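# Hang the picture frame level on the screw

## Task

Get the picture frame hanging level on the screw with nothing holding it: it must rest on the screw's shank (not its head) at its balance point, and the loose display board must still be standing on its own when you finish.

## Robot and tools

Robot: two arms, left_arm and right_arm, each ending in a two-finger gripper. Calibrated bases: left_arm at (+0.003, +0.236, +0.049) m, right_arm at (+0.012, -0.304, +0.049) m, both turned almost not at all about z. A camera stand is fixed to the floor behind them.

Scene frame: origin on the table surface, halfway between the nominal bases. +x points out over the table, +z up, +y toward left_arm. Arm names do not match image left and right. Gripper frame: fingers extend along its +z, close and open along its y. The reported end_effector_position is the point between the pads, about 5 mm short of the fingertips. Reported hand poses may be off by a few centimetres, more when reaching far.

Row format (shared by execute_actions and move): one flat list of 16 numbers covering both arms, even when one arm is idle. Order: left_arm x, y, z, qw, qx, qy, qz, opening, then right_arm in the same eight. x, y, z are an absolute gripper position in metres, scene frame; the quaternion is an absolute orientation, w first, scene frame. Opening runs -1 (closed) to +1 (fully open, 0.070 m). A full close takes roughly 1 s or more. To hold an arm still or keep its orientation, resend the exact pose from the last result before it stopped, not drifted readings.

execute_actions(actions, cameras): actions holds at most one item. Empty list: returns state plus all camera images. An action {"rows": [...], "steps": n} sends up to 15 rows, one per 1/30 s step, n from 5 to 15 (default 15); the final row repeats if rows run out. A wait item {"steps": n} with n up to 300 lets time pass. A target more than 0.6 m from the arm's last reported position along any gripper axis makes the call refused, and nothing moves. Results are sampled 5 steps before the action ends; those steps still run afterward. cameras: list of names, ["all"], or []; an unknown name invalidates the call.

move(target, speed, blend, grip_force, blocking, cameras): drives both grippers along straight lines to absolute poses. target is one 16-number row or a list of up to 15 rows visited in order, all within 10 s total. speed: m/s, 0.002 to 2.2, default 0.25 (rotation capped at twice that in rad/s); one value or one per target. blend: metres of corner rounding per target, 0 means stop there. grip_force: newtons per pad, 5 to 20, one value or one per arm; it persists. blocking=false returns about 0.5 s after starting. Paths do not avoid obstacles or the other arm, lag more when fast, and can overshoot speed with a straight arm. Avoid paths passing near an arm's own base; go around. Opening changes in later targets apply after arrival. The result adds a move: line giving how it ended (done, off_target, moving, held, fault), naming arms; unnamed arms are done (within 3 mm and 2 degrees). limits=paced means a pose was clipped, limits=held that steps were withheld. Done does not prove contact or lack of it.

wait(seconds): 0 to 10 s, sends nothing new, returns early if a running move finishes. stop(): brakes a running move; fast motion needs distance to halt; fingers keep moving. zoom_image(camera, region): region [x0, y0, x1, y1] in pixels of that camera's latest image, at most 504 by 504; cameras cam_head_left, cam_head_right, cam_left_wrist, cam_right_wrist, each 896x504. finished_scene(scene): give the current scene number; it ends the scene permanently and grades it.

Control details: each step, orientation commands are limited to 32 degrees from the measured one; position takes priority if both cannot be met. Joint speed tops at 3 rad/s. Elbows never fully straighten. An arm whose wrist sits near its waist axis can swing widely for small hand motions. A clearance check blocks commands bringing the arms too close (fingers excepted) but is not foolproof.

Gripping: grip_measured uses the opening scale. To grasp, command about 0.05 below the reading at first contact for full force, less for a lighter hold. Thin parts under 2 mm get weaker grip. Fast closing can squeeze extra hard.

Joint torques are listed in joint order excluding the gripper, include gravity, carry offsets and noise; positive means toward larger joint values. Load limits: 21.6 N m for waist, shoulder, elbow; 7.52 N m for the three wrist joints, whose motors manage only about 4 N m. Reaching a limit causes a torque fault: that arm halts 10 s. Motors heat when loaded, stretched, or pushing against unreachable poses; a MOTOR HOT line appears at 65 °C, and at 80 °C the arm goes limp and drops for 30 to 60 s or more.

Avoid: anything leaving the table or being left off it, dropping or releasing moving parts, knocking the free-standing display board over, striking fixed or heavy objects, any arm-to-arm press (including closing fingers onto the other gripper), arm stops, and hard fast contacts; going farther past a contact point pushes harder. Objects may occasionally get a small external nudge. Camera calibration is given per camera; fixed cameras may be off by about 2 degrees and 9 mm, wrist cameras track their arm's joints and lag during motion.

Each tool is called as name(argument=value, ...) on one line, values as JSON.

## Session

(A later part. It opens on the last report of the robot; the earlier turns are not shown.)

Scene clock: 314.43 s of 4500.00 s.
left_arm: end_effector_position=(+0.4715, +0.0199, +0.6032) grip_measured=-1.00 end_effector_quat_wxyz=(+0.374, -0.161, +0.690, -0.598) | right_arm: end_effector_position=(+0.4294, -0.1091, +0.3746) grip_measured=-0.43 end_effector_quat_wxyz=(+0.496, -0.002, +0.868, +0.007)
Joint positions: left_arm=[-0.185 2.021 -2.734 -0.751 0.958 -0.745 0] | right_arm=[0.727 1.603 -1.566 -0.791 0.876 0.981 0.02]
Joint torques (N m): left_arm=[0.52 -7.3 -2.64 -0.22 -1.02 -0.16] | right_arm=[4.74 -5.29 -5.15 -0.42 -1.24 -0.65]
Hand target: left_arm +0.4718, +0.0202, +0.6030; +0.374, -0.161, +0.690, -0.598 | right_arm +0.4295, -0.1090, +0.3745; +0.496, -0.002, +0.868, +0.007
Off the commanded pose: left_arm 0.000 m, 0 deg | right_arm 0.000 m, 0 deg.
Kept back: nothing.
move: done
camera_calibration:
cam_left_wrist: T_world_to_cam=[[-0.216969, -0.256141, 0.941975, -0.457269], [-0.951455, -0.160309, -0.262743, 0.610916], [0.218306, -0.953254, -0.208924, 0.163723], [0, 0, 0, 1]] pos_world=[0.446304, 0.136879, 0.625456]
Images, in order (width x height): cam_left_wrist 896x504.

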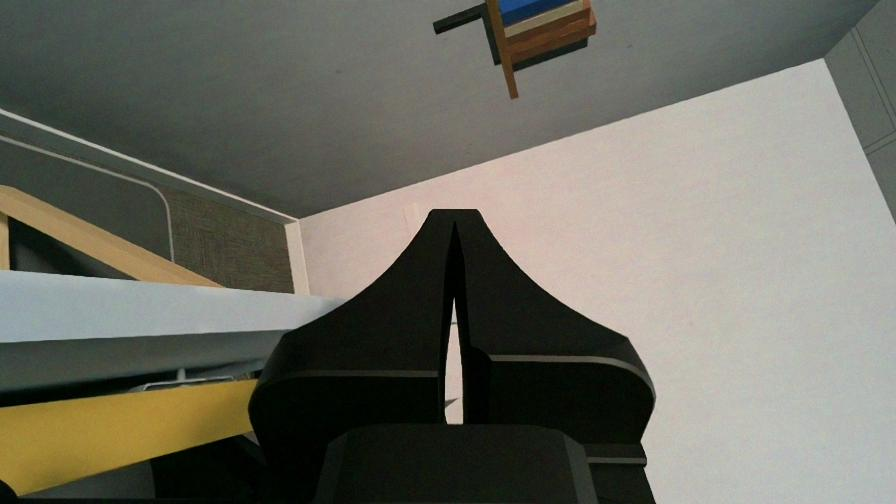

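move(target=[[0.4718,0.0202,0.6030,0.374,-0.161,0.690,-0.598,-1,0.4275,-0.1090,0.3745,0.4960,-0.0017,0.8683,0.0072,-1]], speed=0.02, cameras=["cam_left_wrist"])

zoom_image(camera="cam_left_wrist", region=[130, 355, 230, 405])

move(target=[[0.4718,0.0202,0.6030,0.374,-0.161,0.690,-0.598,-1,0.4255,-0.1090,0.3745,0.4960,-0.0017,0.8683,0.0072,-1]], speed=0.02, cameras=["cam_left_wrist"])

zoom_image(camera="cam_left_wrist", region=[130, 355, 230, 405])

Scene clock: 315.50 s of 4500.00 s.
left_arm: end_effector_position=(+0.4715, +0.0199, +0.6032) grip_measured=-1.00 end_effector_quat_wxyz=(+0.374, -0.161, +0.690, -0.598) | right_arm: end_effector_position=(+0.4276, -0.1085, +0.3752) grip_measured=-0.43 end_effector_quat_wxyz=(+0.497, -0.002, +0.868, +0.008)
Joint positions: left_arm=[-0.185 2.021 -2.734 -0.751 0.958 -0.745 0] | right_arm=[0.732 1.597 -1.561 -0.794 0.877 0.985 0.02]
Joint torques (N m): left_arm=[0.45 -7.29 -2.54 -0.21 -1.05 -0.13] | right_arm=[4.32 -6.37 -3.24 -0.36 -0.79 -0.43]
Hand target: left_arm +0.4718, +0.0202, +0.6030; +0.374, -0.161, +0.690, -0.598 | right_arm +0.4275, -0.1090, +0.3745; +0.496, -0.002, +0.868, +0.007
Off the commanded pose: left_arm 0.000 m, 0 deg | right_arm 0.001 m, 0 deg.
Kept back: nothing.
move: done
camera_calibration:
cam_left_wrist: T_world_to_cam=[[-0.216969, -0.256141, 0.941975, -0.457269], [-0.951455, -0.160309, -0.262743, 0.610916], [0.218306, -0.953254, -0.208924, 0.163723], [0, 0, 0, 1]] pos_world=[0.446304, 0.136879, 0.625456]
Images, in order (width x height): cam_left_wrist 896x504.

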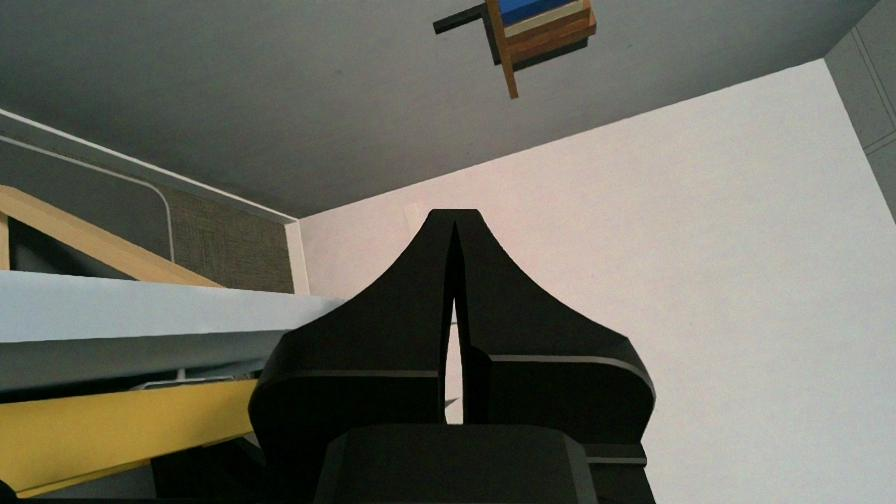

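Scaled by 5.040 from the camera's 896x504 image, which has a finer 1280x720 frame.

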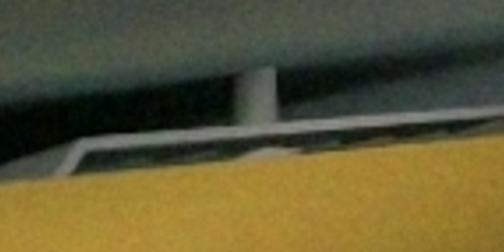

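Scene clock: 316.20 s of 4500.00 s.
left_arm: end_effector_position=(+0.4715, +0.0199, +0.6032) grip_measured=-1.00 end_effector_quat_wxyz=(+0.374, -0.161, +0.690, -0.598) | right_arm: end_effector_position=(+0.4257, -0.1088, +0.3755) grip_measured=-0.43 end_effector_quat_wxyz=(+0.497, -0.002, +0.868, +0.008)
Joint positions: left_arm=[-0.185 2.021 -2.734 -0.751 0.958 -0.745 0] | right_arm=[0.736 1.592 -1.555 -0.797 0.88 0.99 0.02]
Joint torques (N m): left_arm=[0.45 -7.07 -2.69 -0.24 -1.04 -0.14] | right_arm=[3.34 -5.04 -2.15 0.01 -0.09 -0.56]
Hand target: left_arm +0.4718, +0.0202, +0.6030; +0.374, -0.161, +0.690, -0.598 | right_arm +0.4255, -0.1090, +0.3745; +0.496, -0.002, +0.868, +0.007
Off the commanded pose: left_arm 0.000 m, 0 deg | right_arm 0.001 m, 0 deg.
Kept back: nothing.
move: done
camera_calibration:
cam_left_wrist: T_world_to_cam=[[-0.216969, -0.256141, 0.941975, -0.457269], [-0.951455, -0.160309, -0.262743, 0.610916], [0.218306, -0.953254, -0.208924, 0.163723], [0, 0, 0, 1]] pos_world=[0.446304, 0.136879, 0.625456]
Images, in order (width x height): cam_left_wrist 896x504.

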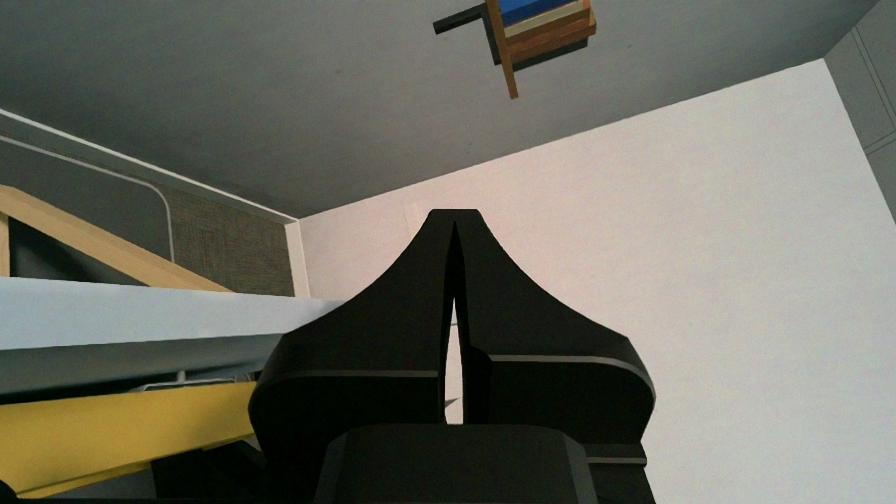

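Scaled by 5.040 from the camera's 896x504 image, which has a finer 1280x720 frame.

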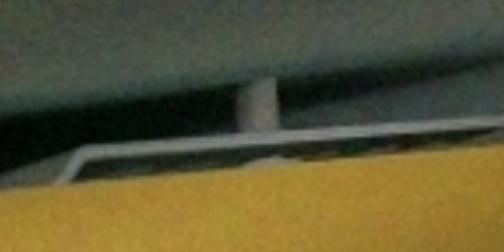

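move(target=[[0.4718,0.0202,0.6030,0.374,-0.161,0.690,-0.598,-1,0.4310,-0.1090,0.3735,0.4960,-0.0017,0.8683,0.0072,-1]], speed=0.02, cameras=["cam_left_wrist"])

zoom_image(camera="cam_left_wrist", region=[130, 355, 230, 405])

move(target=[[0.4718,0.0202,0.6030,0.374,-0.161,0.690,-0.598,-1,0.4360,-0.1090,0.3735,0.4960,-0.0017,0.8683,0.0072,-1]], speed=0.02, cameras=["cam_left_wrist"])

zoom_image(camera="cam_left_wrist", region=[130, 355, 230, 405])

Scene clock: 317.47 s of 4500.00 s.
left_arm: end_effector_position=(+0.4715, +0.0199, +0.6032) grip_measured=-1.00 end_effector_quat_wxyz=(+0.374, -0.161, +0.690, -0.598) | right_arm: end_effector_position=(+0.4308, -0.1095, +0.3722) grip_measured=-0.43 end_effector_quat_wxyz=(+0.494, -0.001, +0.869, +0.006)
Joint positions: left_arm=[-0.185 2.021 -2.734 -0.751 0.958 -0.745 0] | right_arm=[0.723 1.607 -1.565 -0.789 0.874 0.981 0.02]
Joint torques (N m): left_arm=[0.58 -7.18 -2.66 -0.22 -1.03 -0.13] | right_arm=[2.76 -4.73 -4.68 -0.47 -1.14 -0.56]
Hand target: left_arm +0.4718, +0.0202, +0.6030; +0.374, -0.161, +0.690, -0.598 | right_arm +0.4310, -0.1090, +0.3735; +0.496, -0.002, +0.868, +0.007
Off the commanded pose: left_arm 0.000 m, 0 deg | right_arm 0.001 m, 0 deg.
Kept back: nothing.
move: done
camera_calibration:
cam_left_wrist: T_world_to_cam=[[-0.216969, -0.256141, 0.941975, -0.457269], [-0.951455, -0.160309, -0.262743, 0.610916], [0.218306, -0.953254, -0.208924, 0.163723], [0, 0, 0, 1]] pos_world=[0.446304, 0.136879, 0.625456]
Images, in order (width x height): cam_left_wrist 896x504.

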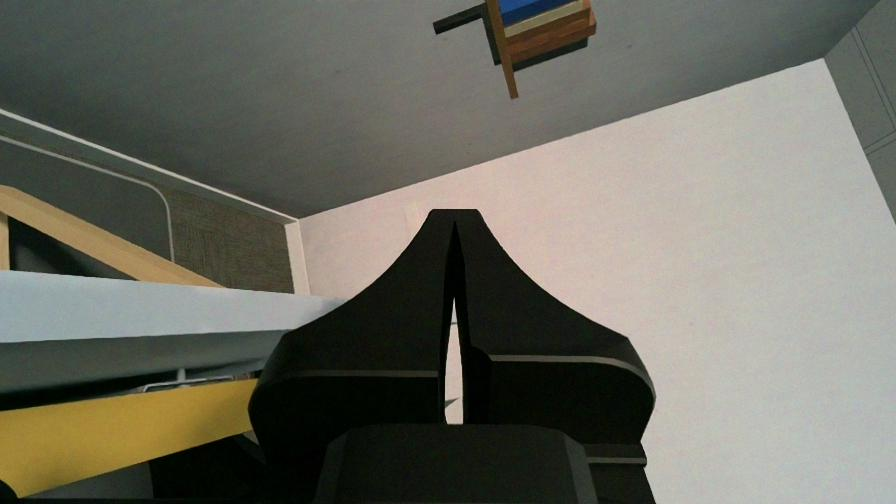

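Scaled by 5.040 from the camera's 896x504 image, which has a finer 1280x720 frame.

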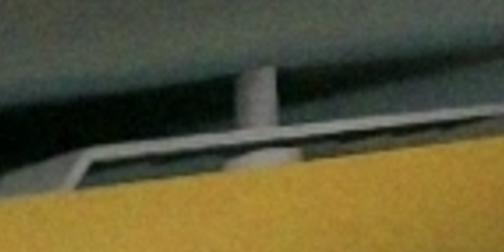

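Scene clock: 318.17 s of 4500.00 s.
left_arm: end_effector_position=(+0.4715, +0.0199, +0.6032) grip_measured=-1.00 end_effector_quat_wxyz=(+0.374, -0.161, +0.690, -0.598) | right_arm: end_effector_position=(+0.4359, -0.1088, +0.3735) grip_measured=-0.44 end_effector_quat_wxyz=(+0.496, -0.002, +0.868, +0.007)
Joint positions: left_arm=[-0.185 2.021 -2.734 -0.751 0.958 -0.745 0] | right_arm=[0.714 1.621 -1.584 -0.782 0.867 0.968 0.02]
Joint torques (N m): left_arm=[0.49 -7.25 -2.59 -0.21 -1.07 -0.13] | right_arm=[1.54 -5.33 -4.84 -0.6 -0.98 -0.26]
Hand target: left_arm +0.4718, +0.0202, +0.6030; +0.374, -0.161, +0.690, -0.598 | right_arm +0.4360, -0.1090, +0.3735; +0.496, -0.002, +0.868, +0.007
Off the commanded pose: left_arm 0.000 m, 0 deg | right_arm 0.000 m, 0 deg.
Kept back: nothing.
move: done
camera_calibration:
cam_left_wrist: T_world_to_cam=[[-0.216969, -0.256141, 0.941975, -0.457269], [-0.951455, -0.160309, -0.262743, 0.610916], [0.218306, -0.953254, -0.208924, 0.163723], [0, 0, 0, 1]] pos_world=[0.446304, 0.136879, 0.625456]
Images, in order (width x height): cam_left_wrist 896x504.

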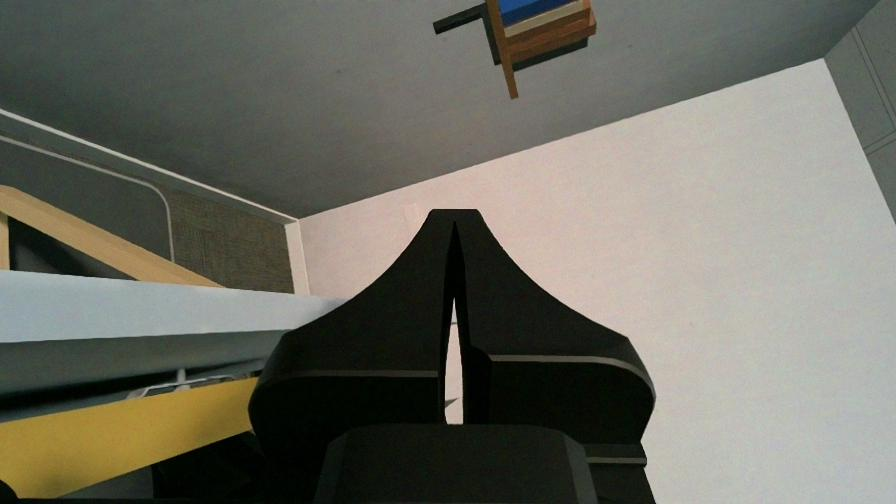

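Scaled by 5.040 from the camera's 896x504 image, which has a finer 1280x720 frame.

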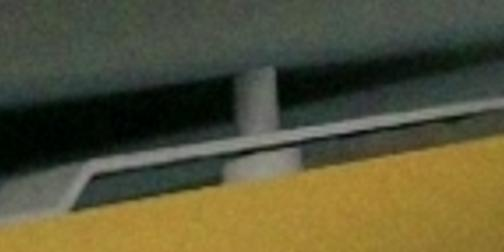

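move(target=[[0.36,0.085,0.55,0.30,-0.17,0.69,-0.63,-1,0.4360,-0.1090,0.3735,0.4960,-0.0017,0.8683,0.0072,-1],[0.428,0.0893,0.425,0.173,-0.176,0.692,-0.678,-1,0.4360,-0.1090,0.3735,0.4960,-0.0017,0.8683,0.0072,-1]], speed=[0.25,0.2], blend=[0.03,0], cameras=["cam_left_wrist","cam_right_wrist","cam_head_left","cam_head_right"])

zoom_image(camera="cam_left_wrist", region=[490, 150, 570, 210])

zoom_image(camera="cam_head_left", region=[425, 20, 525, 60])

zoom_image(camera="cam_head_right", region=[400, 20, 500, 60])

Scene clock: 320.33 s of 4500.00 s.
left_arm: end_effector_position=(+0.4282, +0.0893, +0.4243) grip_measured=-1.00 end_effector_quat_wxyz=(+0.172, -0.176, +0.693, -0.678) | right_arm: end_effector_position=(+0.4359, -0.1088, +0.3735) grip_measured=-0.44 end_effector_quat_wxyz=(+0.496, -0.002, +0.868, +0.007)
Joint positions: left_arm=[0.154 1.688 -1.44 -1.607 1.222 0.164 0] | right_arm=[0.714 1.621 -1.584 -0.782 0.867 0.968 0.019]
Joint torques (N m): left_arm=[-0.18 -7.54 -3.5 -0.98 0.1 -0.12] | right_arm=[0.81 -6.9 -4.39 -0.67 -0.64 0.05]
Hand target: left_arm +0.4280, +0.0893, +0.4250; +0.173, -0.176, +0.692, -0.678 | right_arm +0.4360, -0.1090, +0.3735; +0.496, -0.002, +0.868, +0.007
Off the commanded pose: left_arm 0.001 m, 0 deg | right_arm 0.000 m, 0 deg.
Kept back: nothing.
move: done
camera_calibration:
cam_left_wrist: T_world_to_cam=[[0.0117016, -0.0444135, 0.998945, -0.421345], [-0.995282, 0.0957077, 0.0159139, 0.411545], [-0.0963135, -0.994418, -0.0430841, 0.270048], [0, 0, 0, 1]] pos_world=[0.440543, 0.21044, 0.425986]
cam_right_wrist: T_world_to_cam=[[-0.0175534, -0.999085, -0.0390071, -0.0857601], [-0.927967, 0.0308039, -0.371387, 0.540214], [0.372248, 0.0296782, -0.927659, 0.305868], [0, 0, 0, 1]] pos_world=[0.385937, -0.1114, 0.481024]

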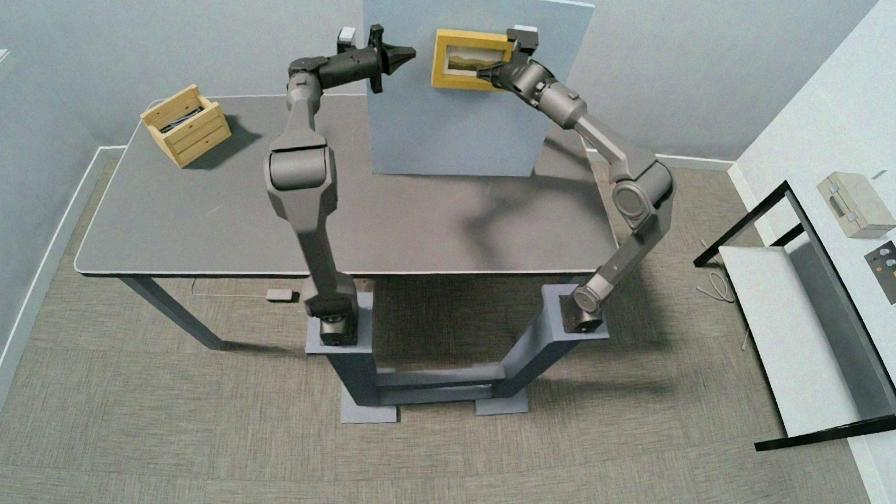

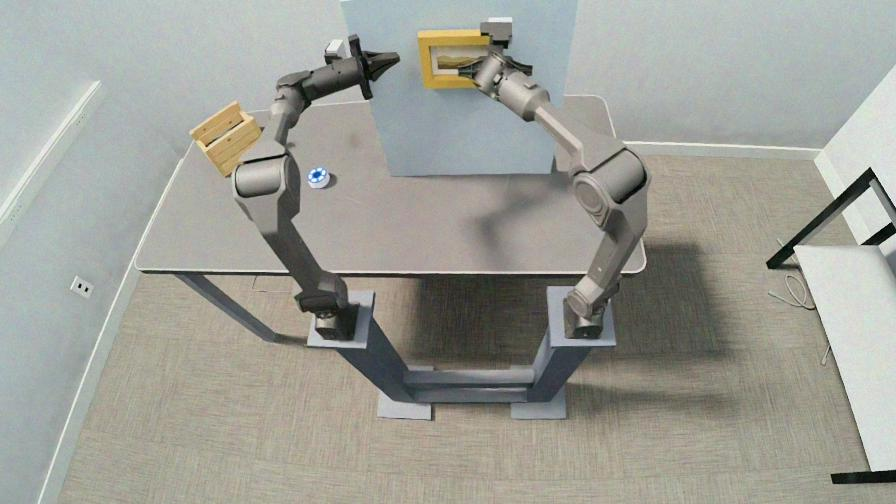

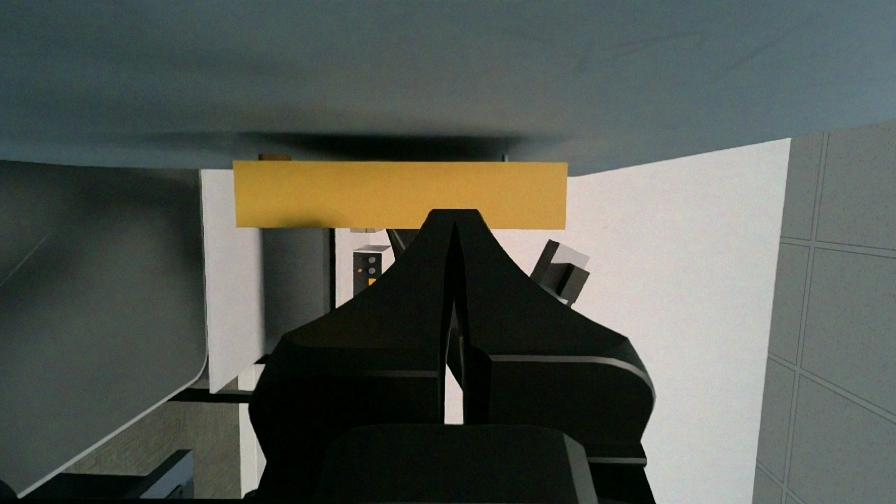

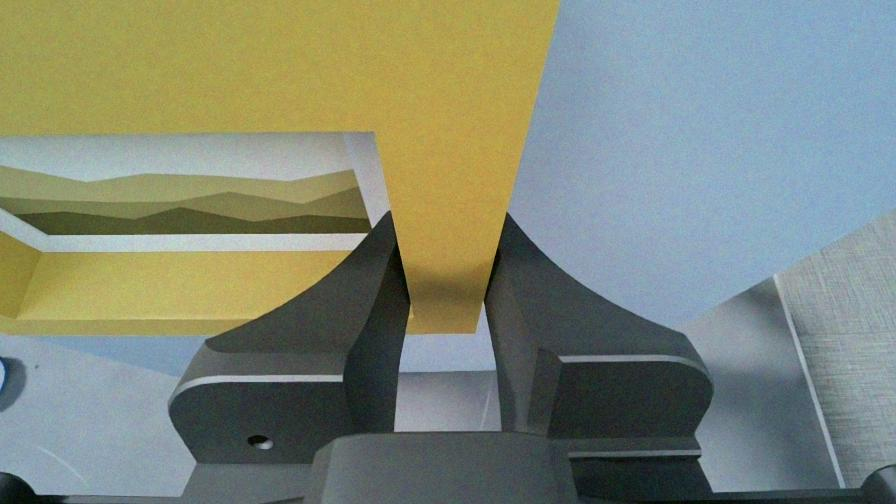

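Scaled by 6.300 from the camera's 896x504 image, which has a finer 1280x720 frame.

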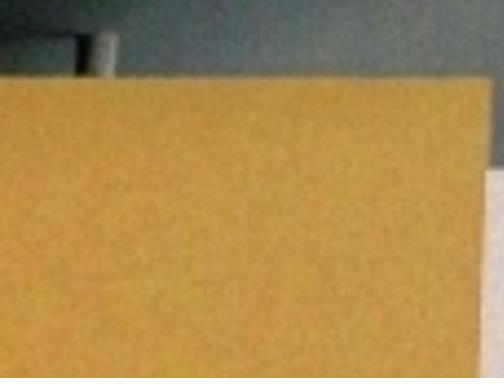

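Scaled by 5.040 from the camera's 896x504 image, which has a finer 1280x720 frame.

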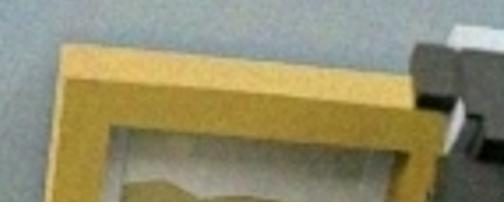

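Scaled by 5.040 from the camera's 896x504 image, which has a finer 1280x720 frame.

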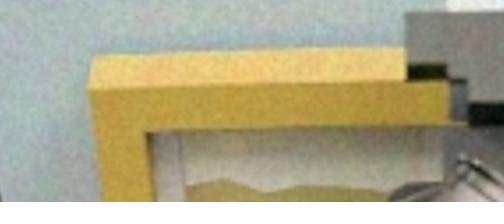

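move(target=[[0.428,0.0893,0.425,0.173,-0.176,0.692,-0.678,-1,0.4345,-0.1090,0.3750,0.4960,-0.0017,0.8683,0.0072,-1],[0.428,0.0893,0.425,0.173,-0.176,0.692,-0.678,-1,0.4310,-0.1090,0.3750,0.4960,-0.0017,0.8683,0.0072,-1]], speed=0.02, cameras=["cam_left_wrist","cam_head_left","cam_head_right"])

zoom_image(camera="cam_left_wrist", region=[490, 150, 570, 210])

move(target=[[0.428,0.0893,0.425,0.173,-0.176,0.692,-0.678,-1,0.4310,-0.1090,0.3720,0.4960,-0.0017,0.8683,0.0072,-1]], speed=0.02, cameras=["cam_left_wrist","cam_head_left","cam_head_right"])

zoom_image(camera="cam_left_wrist", region=[490, 150, 570, 210])

zoom_image(camera="cam_head_left", region=[425, 20, 525, 60])

zoom_image(camera="cam_head_right", region=[400, 20, 500, 60])

Scene clock: 324.30 s of 4500.00 s.
left_arm: end_effector_position=(+0.4280, +0.0893, +0.4246) grip_measured=-1.00 end_effector_quat_wxyz=(+0.173, -0.176, +0.692, -0.678) | right_arm: end_effector_position=(+0.4312, -0.1093, +0.3757) grip_measured=-0.44 end_effector_quat_wxyz=(+0.497, -0.001, +0.868, +0.007)
Joint positions: left_arm=[0.154 1.687 -1.44 -1.607 1.222 0.164 0] | right_arm=[0.723 1.607 -1.575 -0.787 0.876 0.975 0.019]
Joint torques (N m): left_arm=[-0.93 -7.65 -2.42 -1 -0.04 -0.1] | right_arm=[3.36 -6.38 -3.4 -0.48 -0.87 -0.29]
Hand target: left_arm +0.4280, +0.0893, +0.4250; +0.173, -0.176, +0.692, -0.678 | right_arm +0.4310, -0.1090, +0.3750; +0.496, -0.002, +0.868, +0.007
Off the commanded pose: left_arm 0.000 m, 0 deg | right_arm 0.001 m, 0 deg.
Kept back: nothing.
move: done
camera_calibration:
cam_left_wrist: T_world_to_cam=[[0.0107764, -0.0446124, 0.998946, -0.421192], [-0.995304, 0.0956327, 0.015008, 0.411653], [-0.0962015, -0.994416, -0.0433723, 0.270106], [0, 0, 0, 1]] pos_world=[0.440243, 0.21044, 0.426285]
Images, in order (width x height): cam_head_left 896x504, cam_head_right 896x504, cam_left_wrist 896x504.

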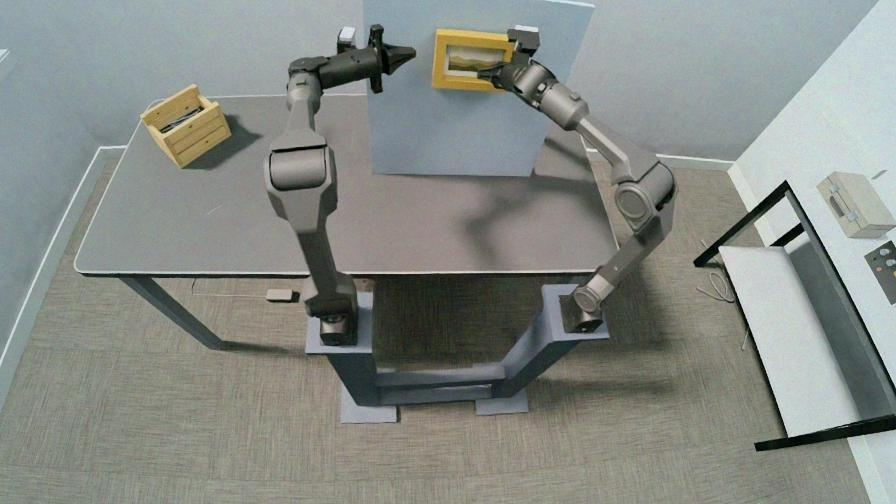

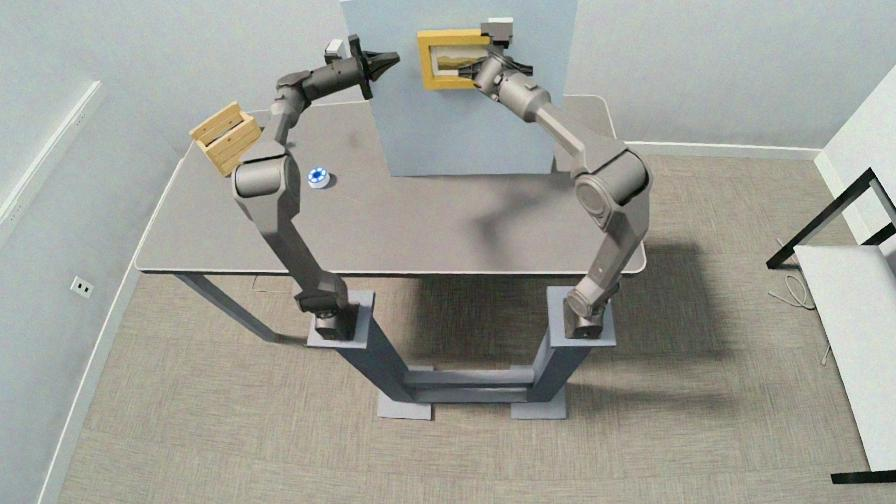

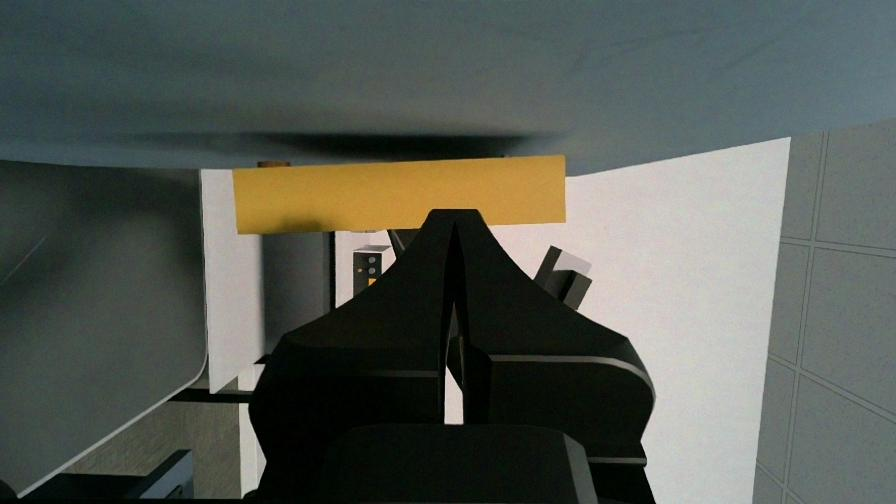

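Scaled by 6.300 from the camera's 896x504 image, which has a finer 1280x720 frame.

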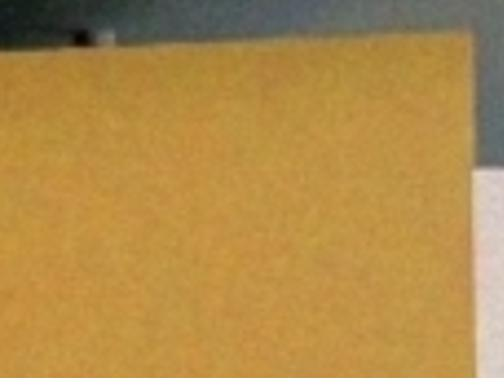

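Scene clock: 325.00 s of 4500.00 s.
left_arm: end_effector_position=(+0.4280, +0.0893, +0.4246) grip_measured=-1.00 end_effector_quat_wxyz=(+0.173, -0.176, +0.692, -0.678) | right_arm: end_effector_position=(+0.4310, -0.1089, +0.3728) grip_measured=-0.44 end_effector_quat_wxyz=(+0.497, -0.002, +0.868, +0.008)
Joint positions: left_arm=[0.154 1.687 -1.44 -1.607 1.222 0.164 0] | right_arm=[0.724 1.605 -1.561 -0.794 0.867 0.987 0.02]
Joint torques (N m): left_arm=[-0.72 -7.85 -2.37 -0.99 -0.06 -0.13] | right_arm=[2.9 -3.75 -1.55 0.13 -0.02 -0.73]
Hand target: left_arm +0.4280, +0.0893, +0.4250; +0.173, -0.176, +0.692, -0.678 | right_arm +0.4310, -0.1090, +0.3720; +0.496, -0.002, +0.868, +0.007
Off the commanded pose: left_arm 0.000 m, 0 deg | right_arm 0.001 m, 0 deg.
Kept back: nothing.
move: done
camera_calibration:
cam_left_wrist: T_world_to_cam=[[0.0107764, -0.0446124, 0.998946, -0.421192], [-0.995304, 0.0956327, 0.015008, 0.411653], [-0.0962015, -0.994416, -0.0433723, 0.270106], [0, 0, 0, 1]] pos_world=[0.440243, 0.21044, 0.426285]
Images, in order (width x height): cam_head_left 896x504, cam_head_right 896x504, cam_left_wrist 896x504.

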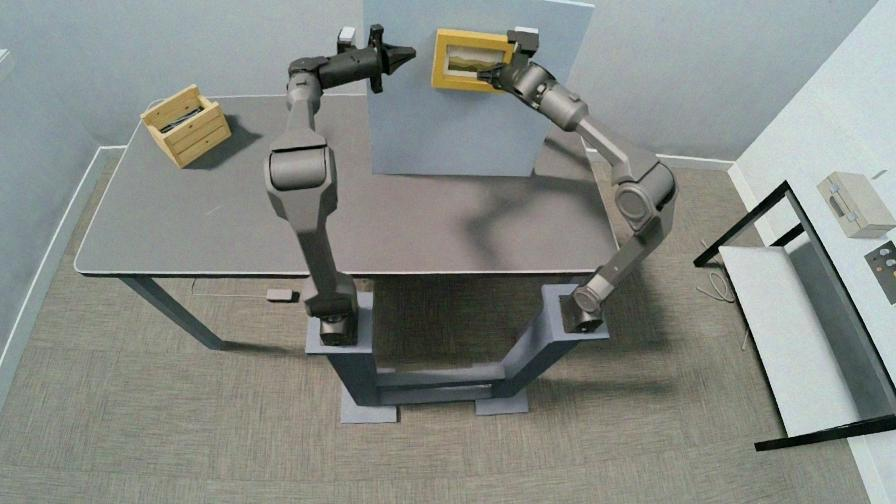

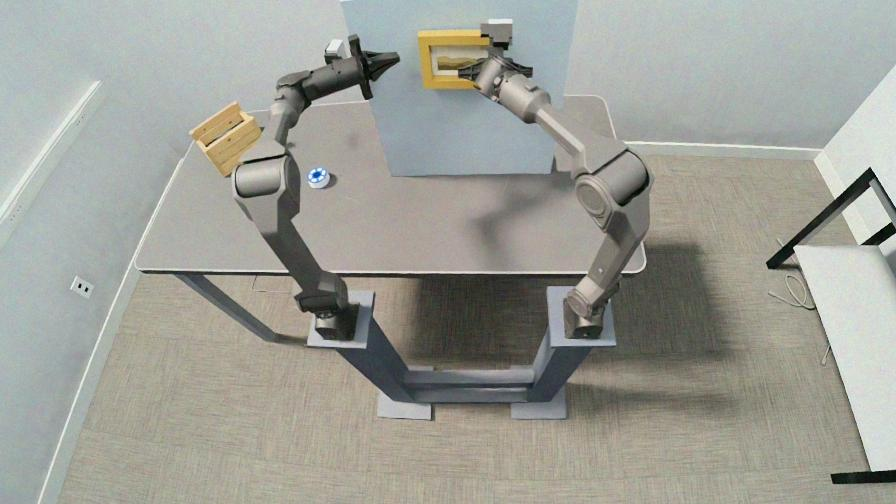

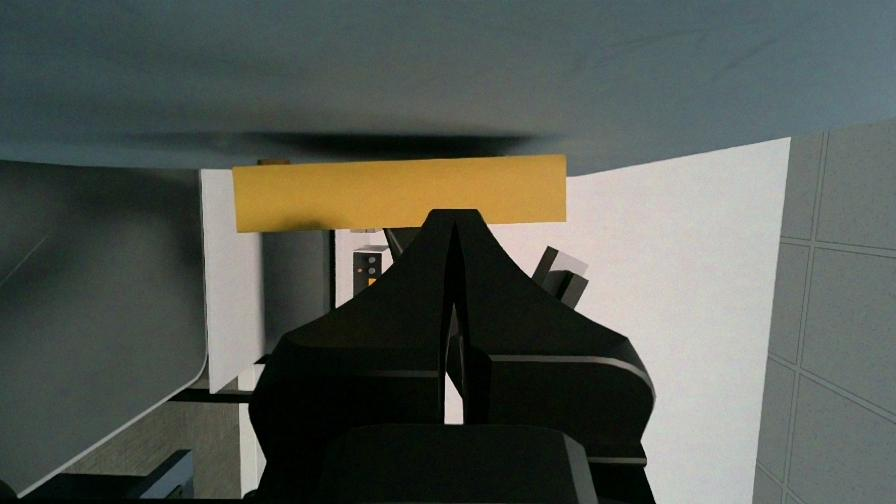

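Scaled by 6.300 from the camera's 896x504 image, which has a finer 1280x720 frame.

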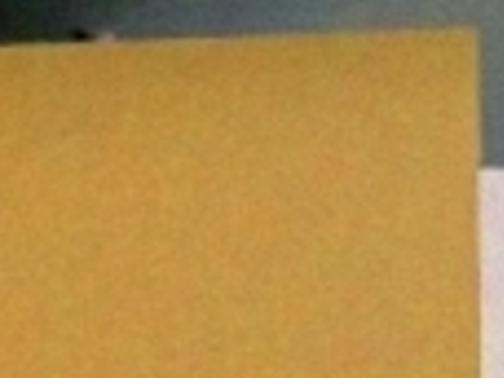

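Scaled by 5.040 from the camera's 896x504 image, which has a finer 1280x720 frame.

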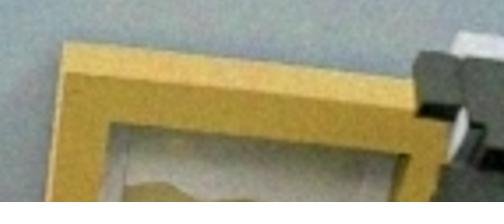

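Scaled by 5.040 from the camera's 896x504 image, which has a finer 1280x720 frame.

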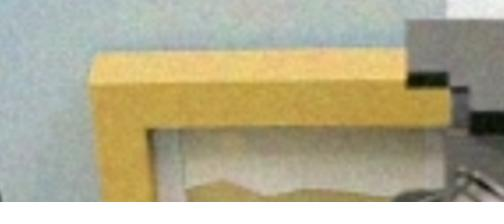

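move(target=[[0.428,0.0893,0.425,0.173,-0.176,0.692,-0.678,-1,0.4310,-0.1090,0.3780,0.4960,-0.0017,0.8683,0.0072,-1],[0.428,0.0893,0.425,0.173,-0.176,0.692,-0.678,-1,0.4325,-0.1090,0.3775,0.4960,-0.0017,0.8683,0.0072,-1]], speed=0.02, cameras=["cam_left_wrist"])

zoom_image(camera="cam_left_wrist", region=[490, 150, 570, 210])

move(target=[[0.428,0.0893,0.425,0.173,-0.176,0.692,-0.678,-1,0.4345,-0.1090,0.3775,0.4960,-0.0017,0.8683,0.0072,-1]], speed=0.02, cameras=["cam_left_wrist"])

zoom_image(camera="cam_left_wrist", region=[490, 150, 570, 210])

Scene clock: 327.43 s of 4500.00 s.
left_arm: end_effector_position=(+0.4280, +0.0893, +0.4246) grip_measured=-1.00 end_effector_quat_wxyz=(+0.173, -0.176, +0.692, -0.678) | right_arm: end_effector_position=(+0.4323, -0.1080, +0.3773) grip_measured=-0.45 end_effector_quat_wxyz=(+0.496, -0.003, +0.868, +0.008)
Joint positions: left_arm=[0.154 1.687 -1.44 -1.607 1.222 0.164 0] | right_arm=[0.722 1.614 -1.59 -0.778 0.881 0.962 0.019]
Joint torques (N m): left_arm=[-0.72 -7.78 -2.41 -0.99 -0.07 -0.15] | right_arm=[-0.98 -7.02 -5.21 -0.98 -0.38 0.23]
Hand target: left_arm +0.4280, +0.0893, +0.4250; +0.173, -0.176, +0.692, -0.678 | right_arm +0.4325, -0.1090, +0.3775; +0.496, -0.002, +0.868, +0.007
Off the commanded pose: left_arm 0.000 m, 0 deg | right_arm 0.001 m, 0 deg.
Kept back: nothing.
move: done
camera_calibration:
cam_left_wrist: T_world_to_cam=[[0.0107764, -0.0446124, 0.998946, -0.421192], [-0.995304, 0.0956327, 0.015008, 0.411653], [-0.0962015, -0.994416, -0.0433723, 0.270106], [0, 0, 0, 1]] pos_world=[0.440243, 0.21044, 0.426285]
Images, in order (width x height): cam_left_wrist 896x504.

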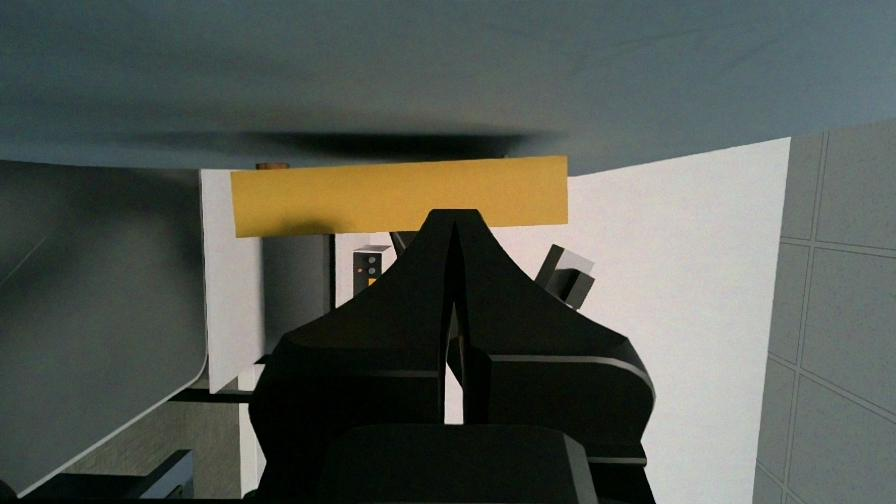

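Scaled by 6.300 from the camera's 896x504 image, which has a finer 1280x720 frame.

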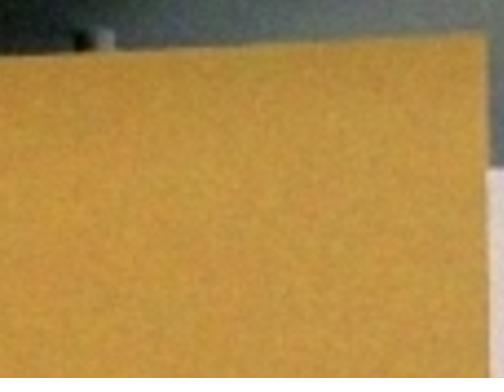

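Scene clock: 328.13 s of 4500.00 s.
left_arm: end_effector_position=(+0.4280, +0.0893, +0.4246) grip_measured=-1.00 end_effector_quat_wxyz=(+0.173, -0.176, +0.692, -0.678) | right_arm: end_effector_position=(+0.4342, -0.1089, +0.3772) grip_measured=-0.45 end_effector_quat_wxyz=(+0.496, -0.002, +0.869, +0.007)
Joint positions: left_arm=[0.154 1.687 -1.44 -1.607 1.222 0.164 0] | right_arm=[0.717 1.618 -1.596 -0.775 0.881 0.957 0.019]
Joint torques (N m): left_arm=[-0.87 -7.85 -2.47 -0.97 -0.06 -0.15] | right_arm=[-1.61 -6.13 -5.7 -1.08 -0.85 0.31]
Hand target: left_arm +0.4280, +0.0893, +0.4250; +0.173, -0.176, +0.692, -0.678 | right_arm +0.4345, -0.1090, +0.3775; +0.496, -0.002, +0.868, +0.007
Off the commanded pose: left_arm 0.000 m, 0 deg | right_arm 0.000 m, 0 deg.
Kept back: nothing.
move: done
camera_calibration:
cam_left_wrist: T_world_to_cam=[[0.0107764, -0.0446124, 0.998946, -0.421192], [-0.995304, 0.0956327, 0.015008, 0.411653], [-0.0962015, -0.994416, -0.0433723, 0.270106], [0, 0, 0, 1]] pos_world=[0.440243, 0.21044, 0.426285]
Images, in order (width x height): cam_left_wrist 896x504.

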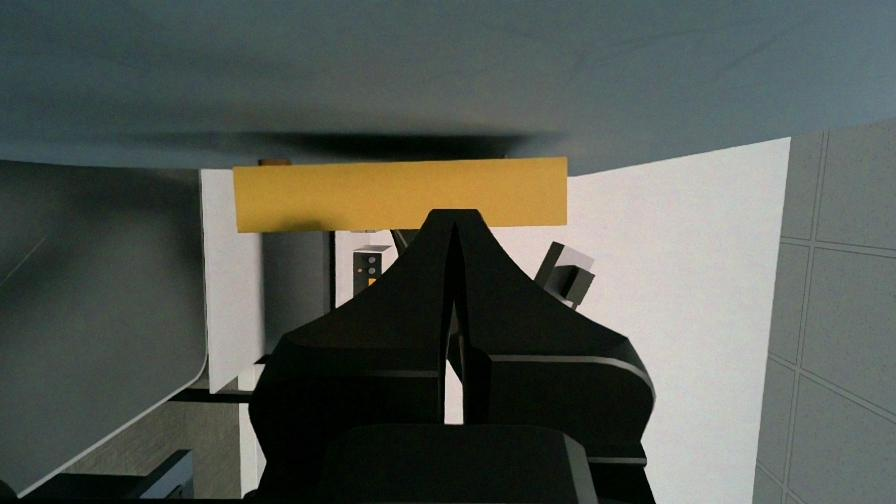

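Scaled by 6.300 from the camera's 896x504 image, which has a finer 1280x720 frame.

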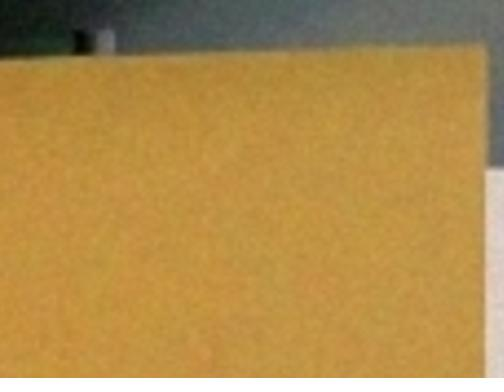

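move(target=[[0.36,0.085,0.55,0.30,-0.17,0.69,-0.63,-1,0.4345,-0.1090,0.3775,0.4960,-0.0017,0.8683,0.0072,-1],[0.4718,0.0202,0.6030,0.374,-0.161,0.690,-0.598,-1,0.4345,-0.1090,0.3775,0.4960,-0.0017,0.8683,0.0072,-1]], speed=[0.2,0.25], blend=[0.03,0], cameras=["cam_left_wrist"])

zoom_image(camera="cam_left_wrist", region=[130, 355, 230, 405])

move(target=[[0.4718,0.0202,0.6030,0.374,-0.161,0.690,-0.598,-1,0.4345,-0.1090,0.3750,0.4960,-0.0017,0.8683,0.0072,-1]], speed=0.02, cameras=["cam_left_wrist"])

zoom_image(camera="cam_left_wrist", region=[130, 355, 230, 405])

zoom_image(camera="cam_left_wrist", region=[165, 370, 195, 391])

Scene clock: 330.60 s of 4500.00 s.
left_arm: end_effector_position=(+0.4717, +0.0199, +0.6028) grip_measured=-1.00 end_effector_quat_wxyz=(+0.374, -0.161, +0.690, -0.598) | right_arm: end_effector_position=(+0.4343, -0.1087, +0.3777) grip_measured=-0.45 end_effector_quat_wxyz=(+0.496, -0.002, +0.868, +0.008)
Joint positions: left_arm=[-0.185 2.011 -2.711 -0.757 0.949 -0.735 0] | right_arm=[0.717 1.618 -1.597 -0.775 0.88 0.957 0.019]
Joint torques (N m): left_arm=[0.44 -7.57 -1.86 -0.34 -1.14 0.02] | right_arm=[-0.92 -6.64 -5.34 -1.24 -0.56 0.66]
Hand target: left_arm +0.4718, +0.0202, +0.6029; +0.374, -0.161, +0.690, -0.598 | right_arm +0.4345, -0.1090, +0.3775; +0.496, -0.002, +0.868, +0.007
Off the commanded pose: left_arm 0.000 m, 0 deg | right_arm 0.000 m, 0 deg.
Kept back: nothing.
move: done
camera_calibration:
cam_left_wrist: T_world_to_cam=[[-0.216807, -0.256205, 0.941995, -0.456921], [-0.951422, -0.160632, -0.262666, 0.610903], [0.218611, -0.953182, -0.208933, 0.163572], [0, 0, 0, 1]] pos_world=[0.446405, 0.136979, 0.625056]
Images, in order (width x height): cam_left_wrist 896x504.

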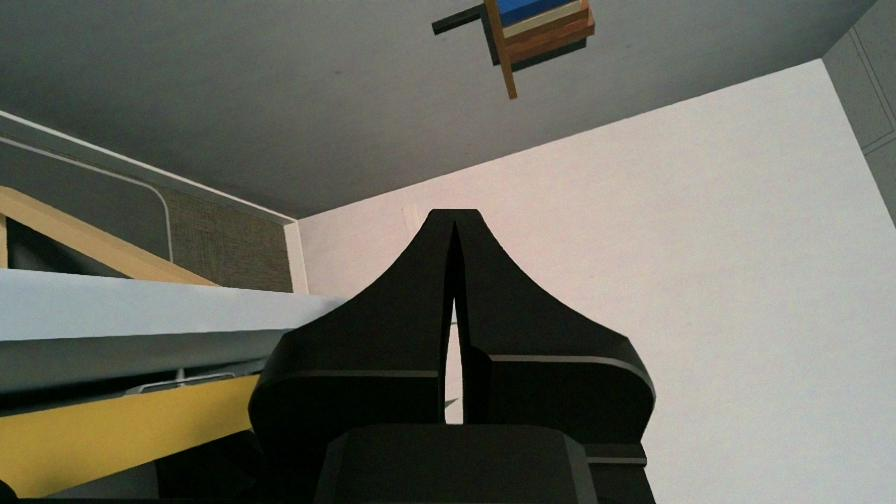

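Scaled by 5.040 from the camera's 896x504 image, which has a finer 1280x720 frame.

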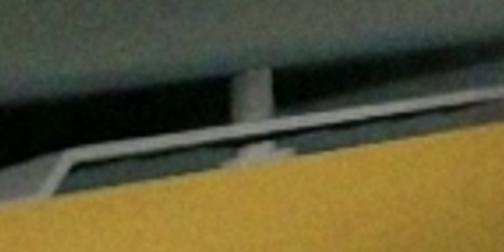

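Scene clock: 331.30 s of 4500.00 s.
left_arm: end_effector_position=(+0.4715, +0.0198, +0.6032) grip_measured=-1.00 end_effector_quat_wxyz=(+0.374, -0.161, +0.690, -0.599) | right_arm: end_effector_position=(+0.4346, -0.1083, +0.3759) grip_measured=-0.45 end_effector_quat_wxyz=(+0.497, -0.002, +0.868, +0.008)
Joint positions: left_arm=[-0.185 2.021 -2.734 -0.752 0.958 -0.745 0] | right_arm=[0.717 1.617 -1.587 -0.781 0.871 0.967 0.019]
Joint torques (N m): left_arm=[0.35 -7.02 -2.68 -0.24 -1.03 -0.13] | right_arm=[-0.76 -5.98 -2.75 -0.53 0.16 0.04]
Hand target: left_arm +0.4718, +0.0202, +0.6030; +0.374, -0.161, +0.690, -0.598 | right_arm +0.4345, -0.1090, +0.3750; +0.496, -0.002, +0.868, +0.007
Off the commanded pose: left_arm 0.001 m, 0 deg | right_arm 0.001 m, 0 deg.
Kept back: nothing.
move: done
camera_calibration:
cam_left_wrist: T_world_to_cam=[[-0.216723, -0.255623, 0.942172, -0.457505], [-0.951671, -0.159808, -0.262266, 0.610602], [0.217608, -0.953477, -0.208635, 0.163768], [0, 0, 0, 1]] pos_world=[0.446304, 0.136779, 0.625356]
Images, in order (width x height): cam_left_wrist 896x504.

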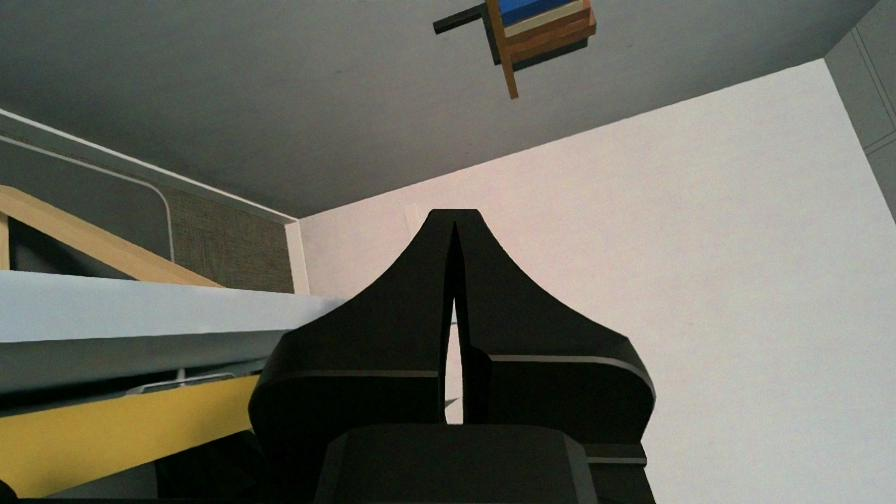

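Scaled by 5.040 from the camera's 896x504 image, which has a finer 1280x720 frame.

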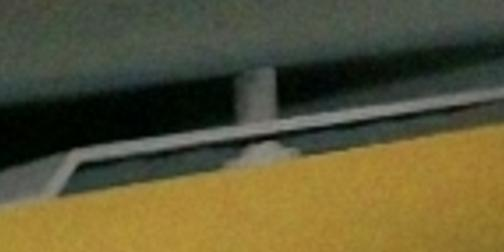

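Scaled by 16.800 from the camera's 896x504 image, which has a finer 1280x720 frame.

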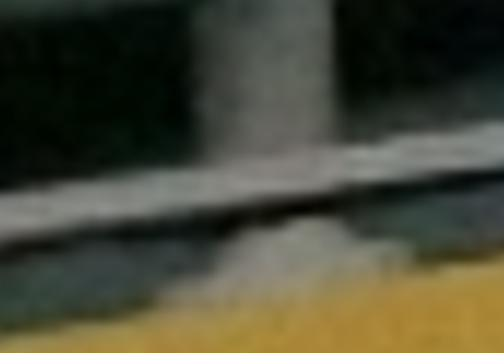

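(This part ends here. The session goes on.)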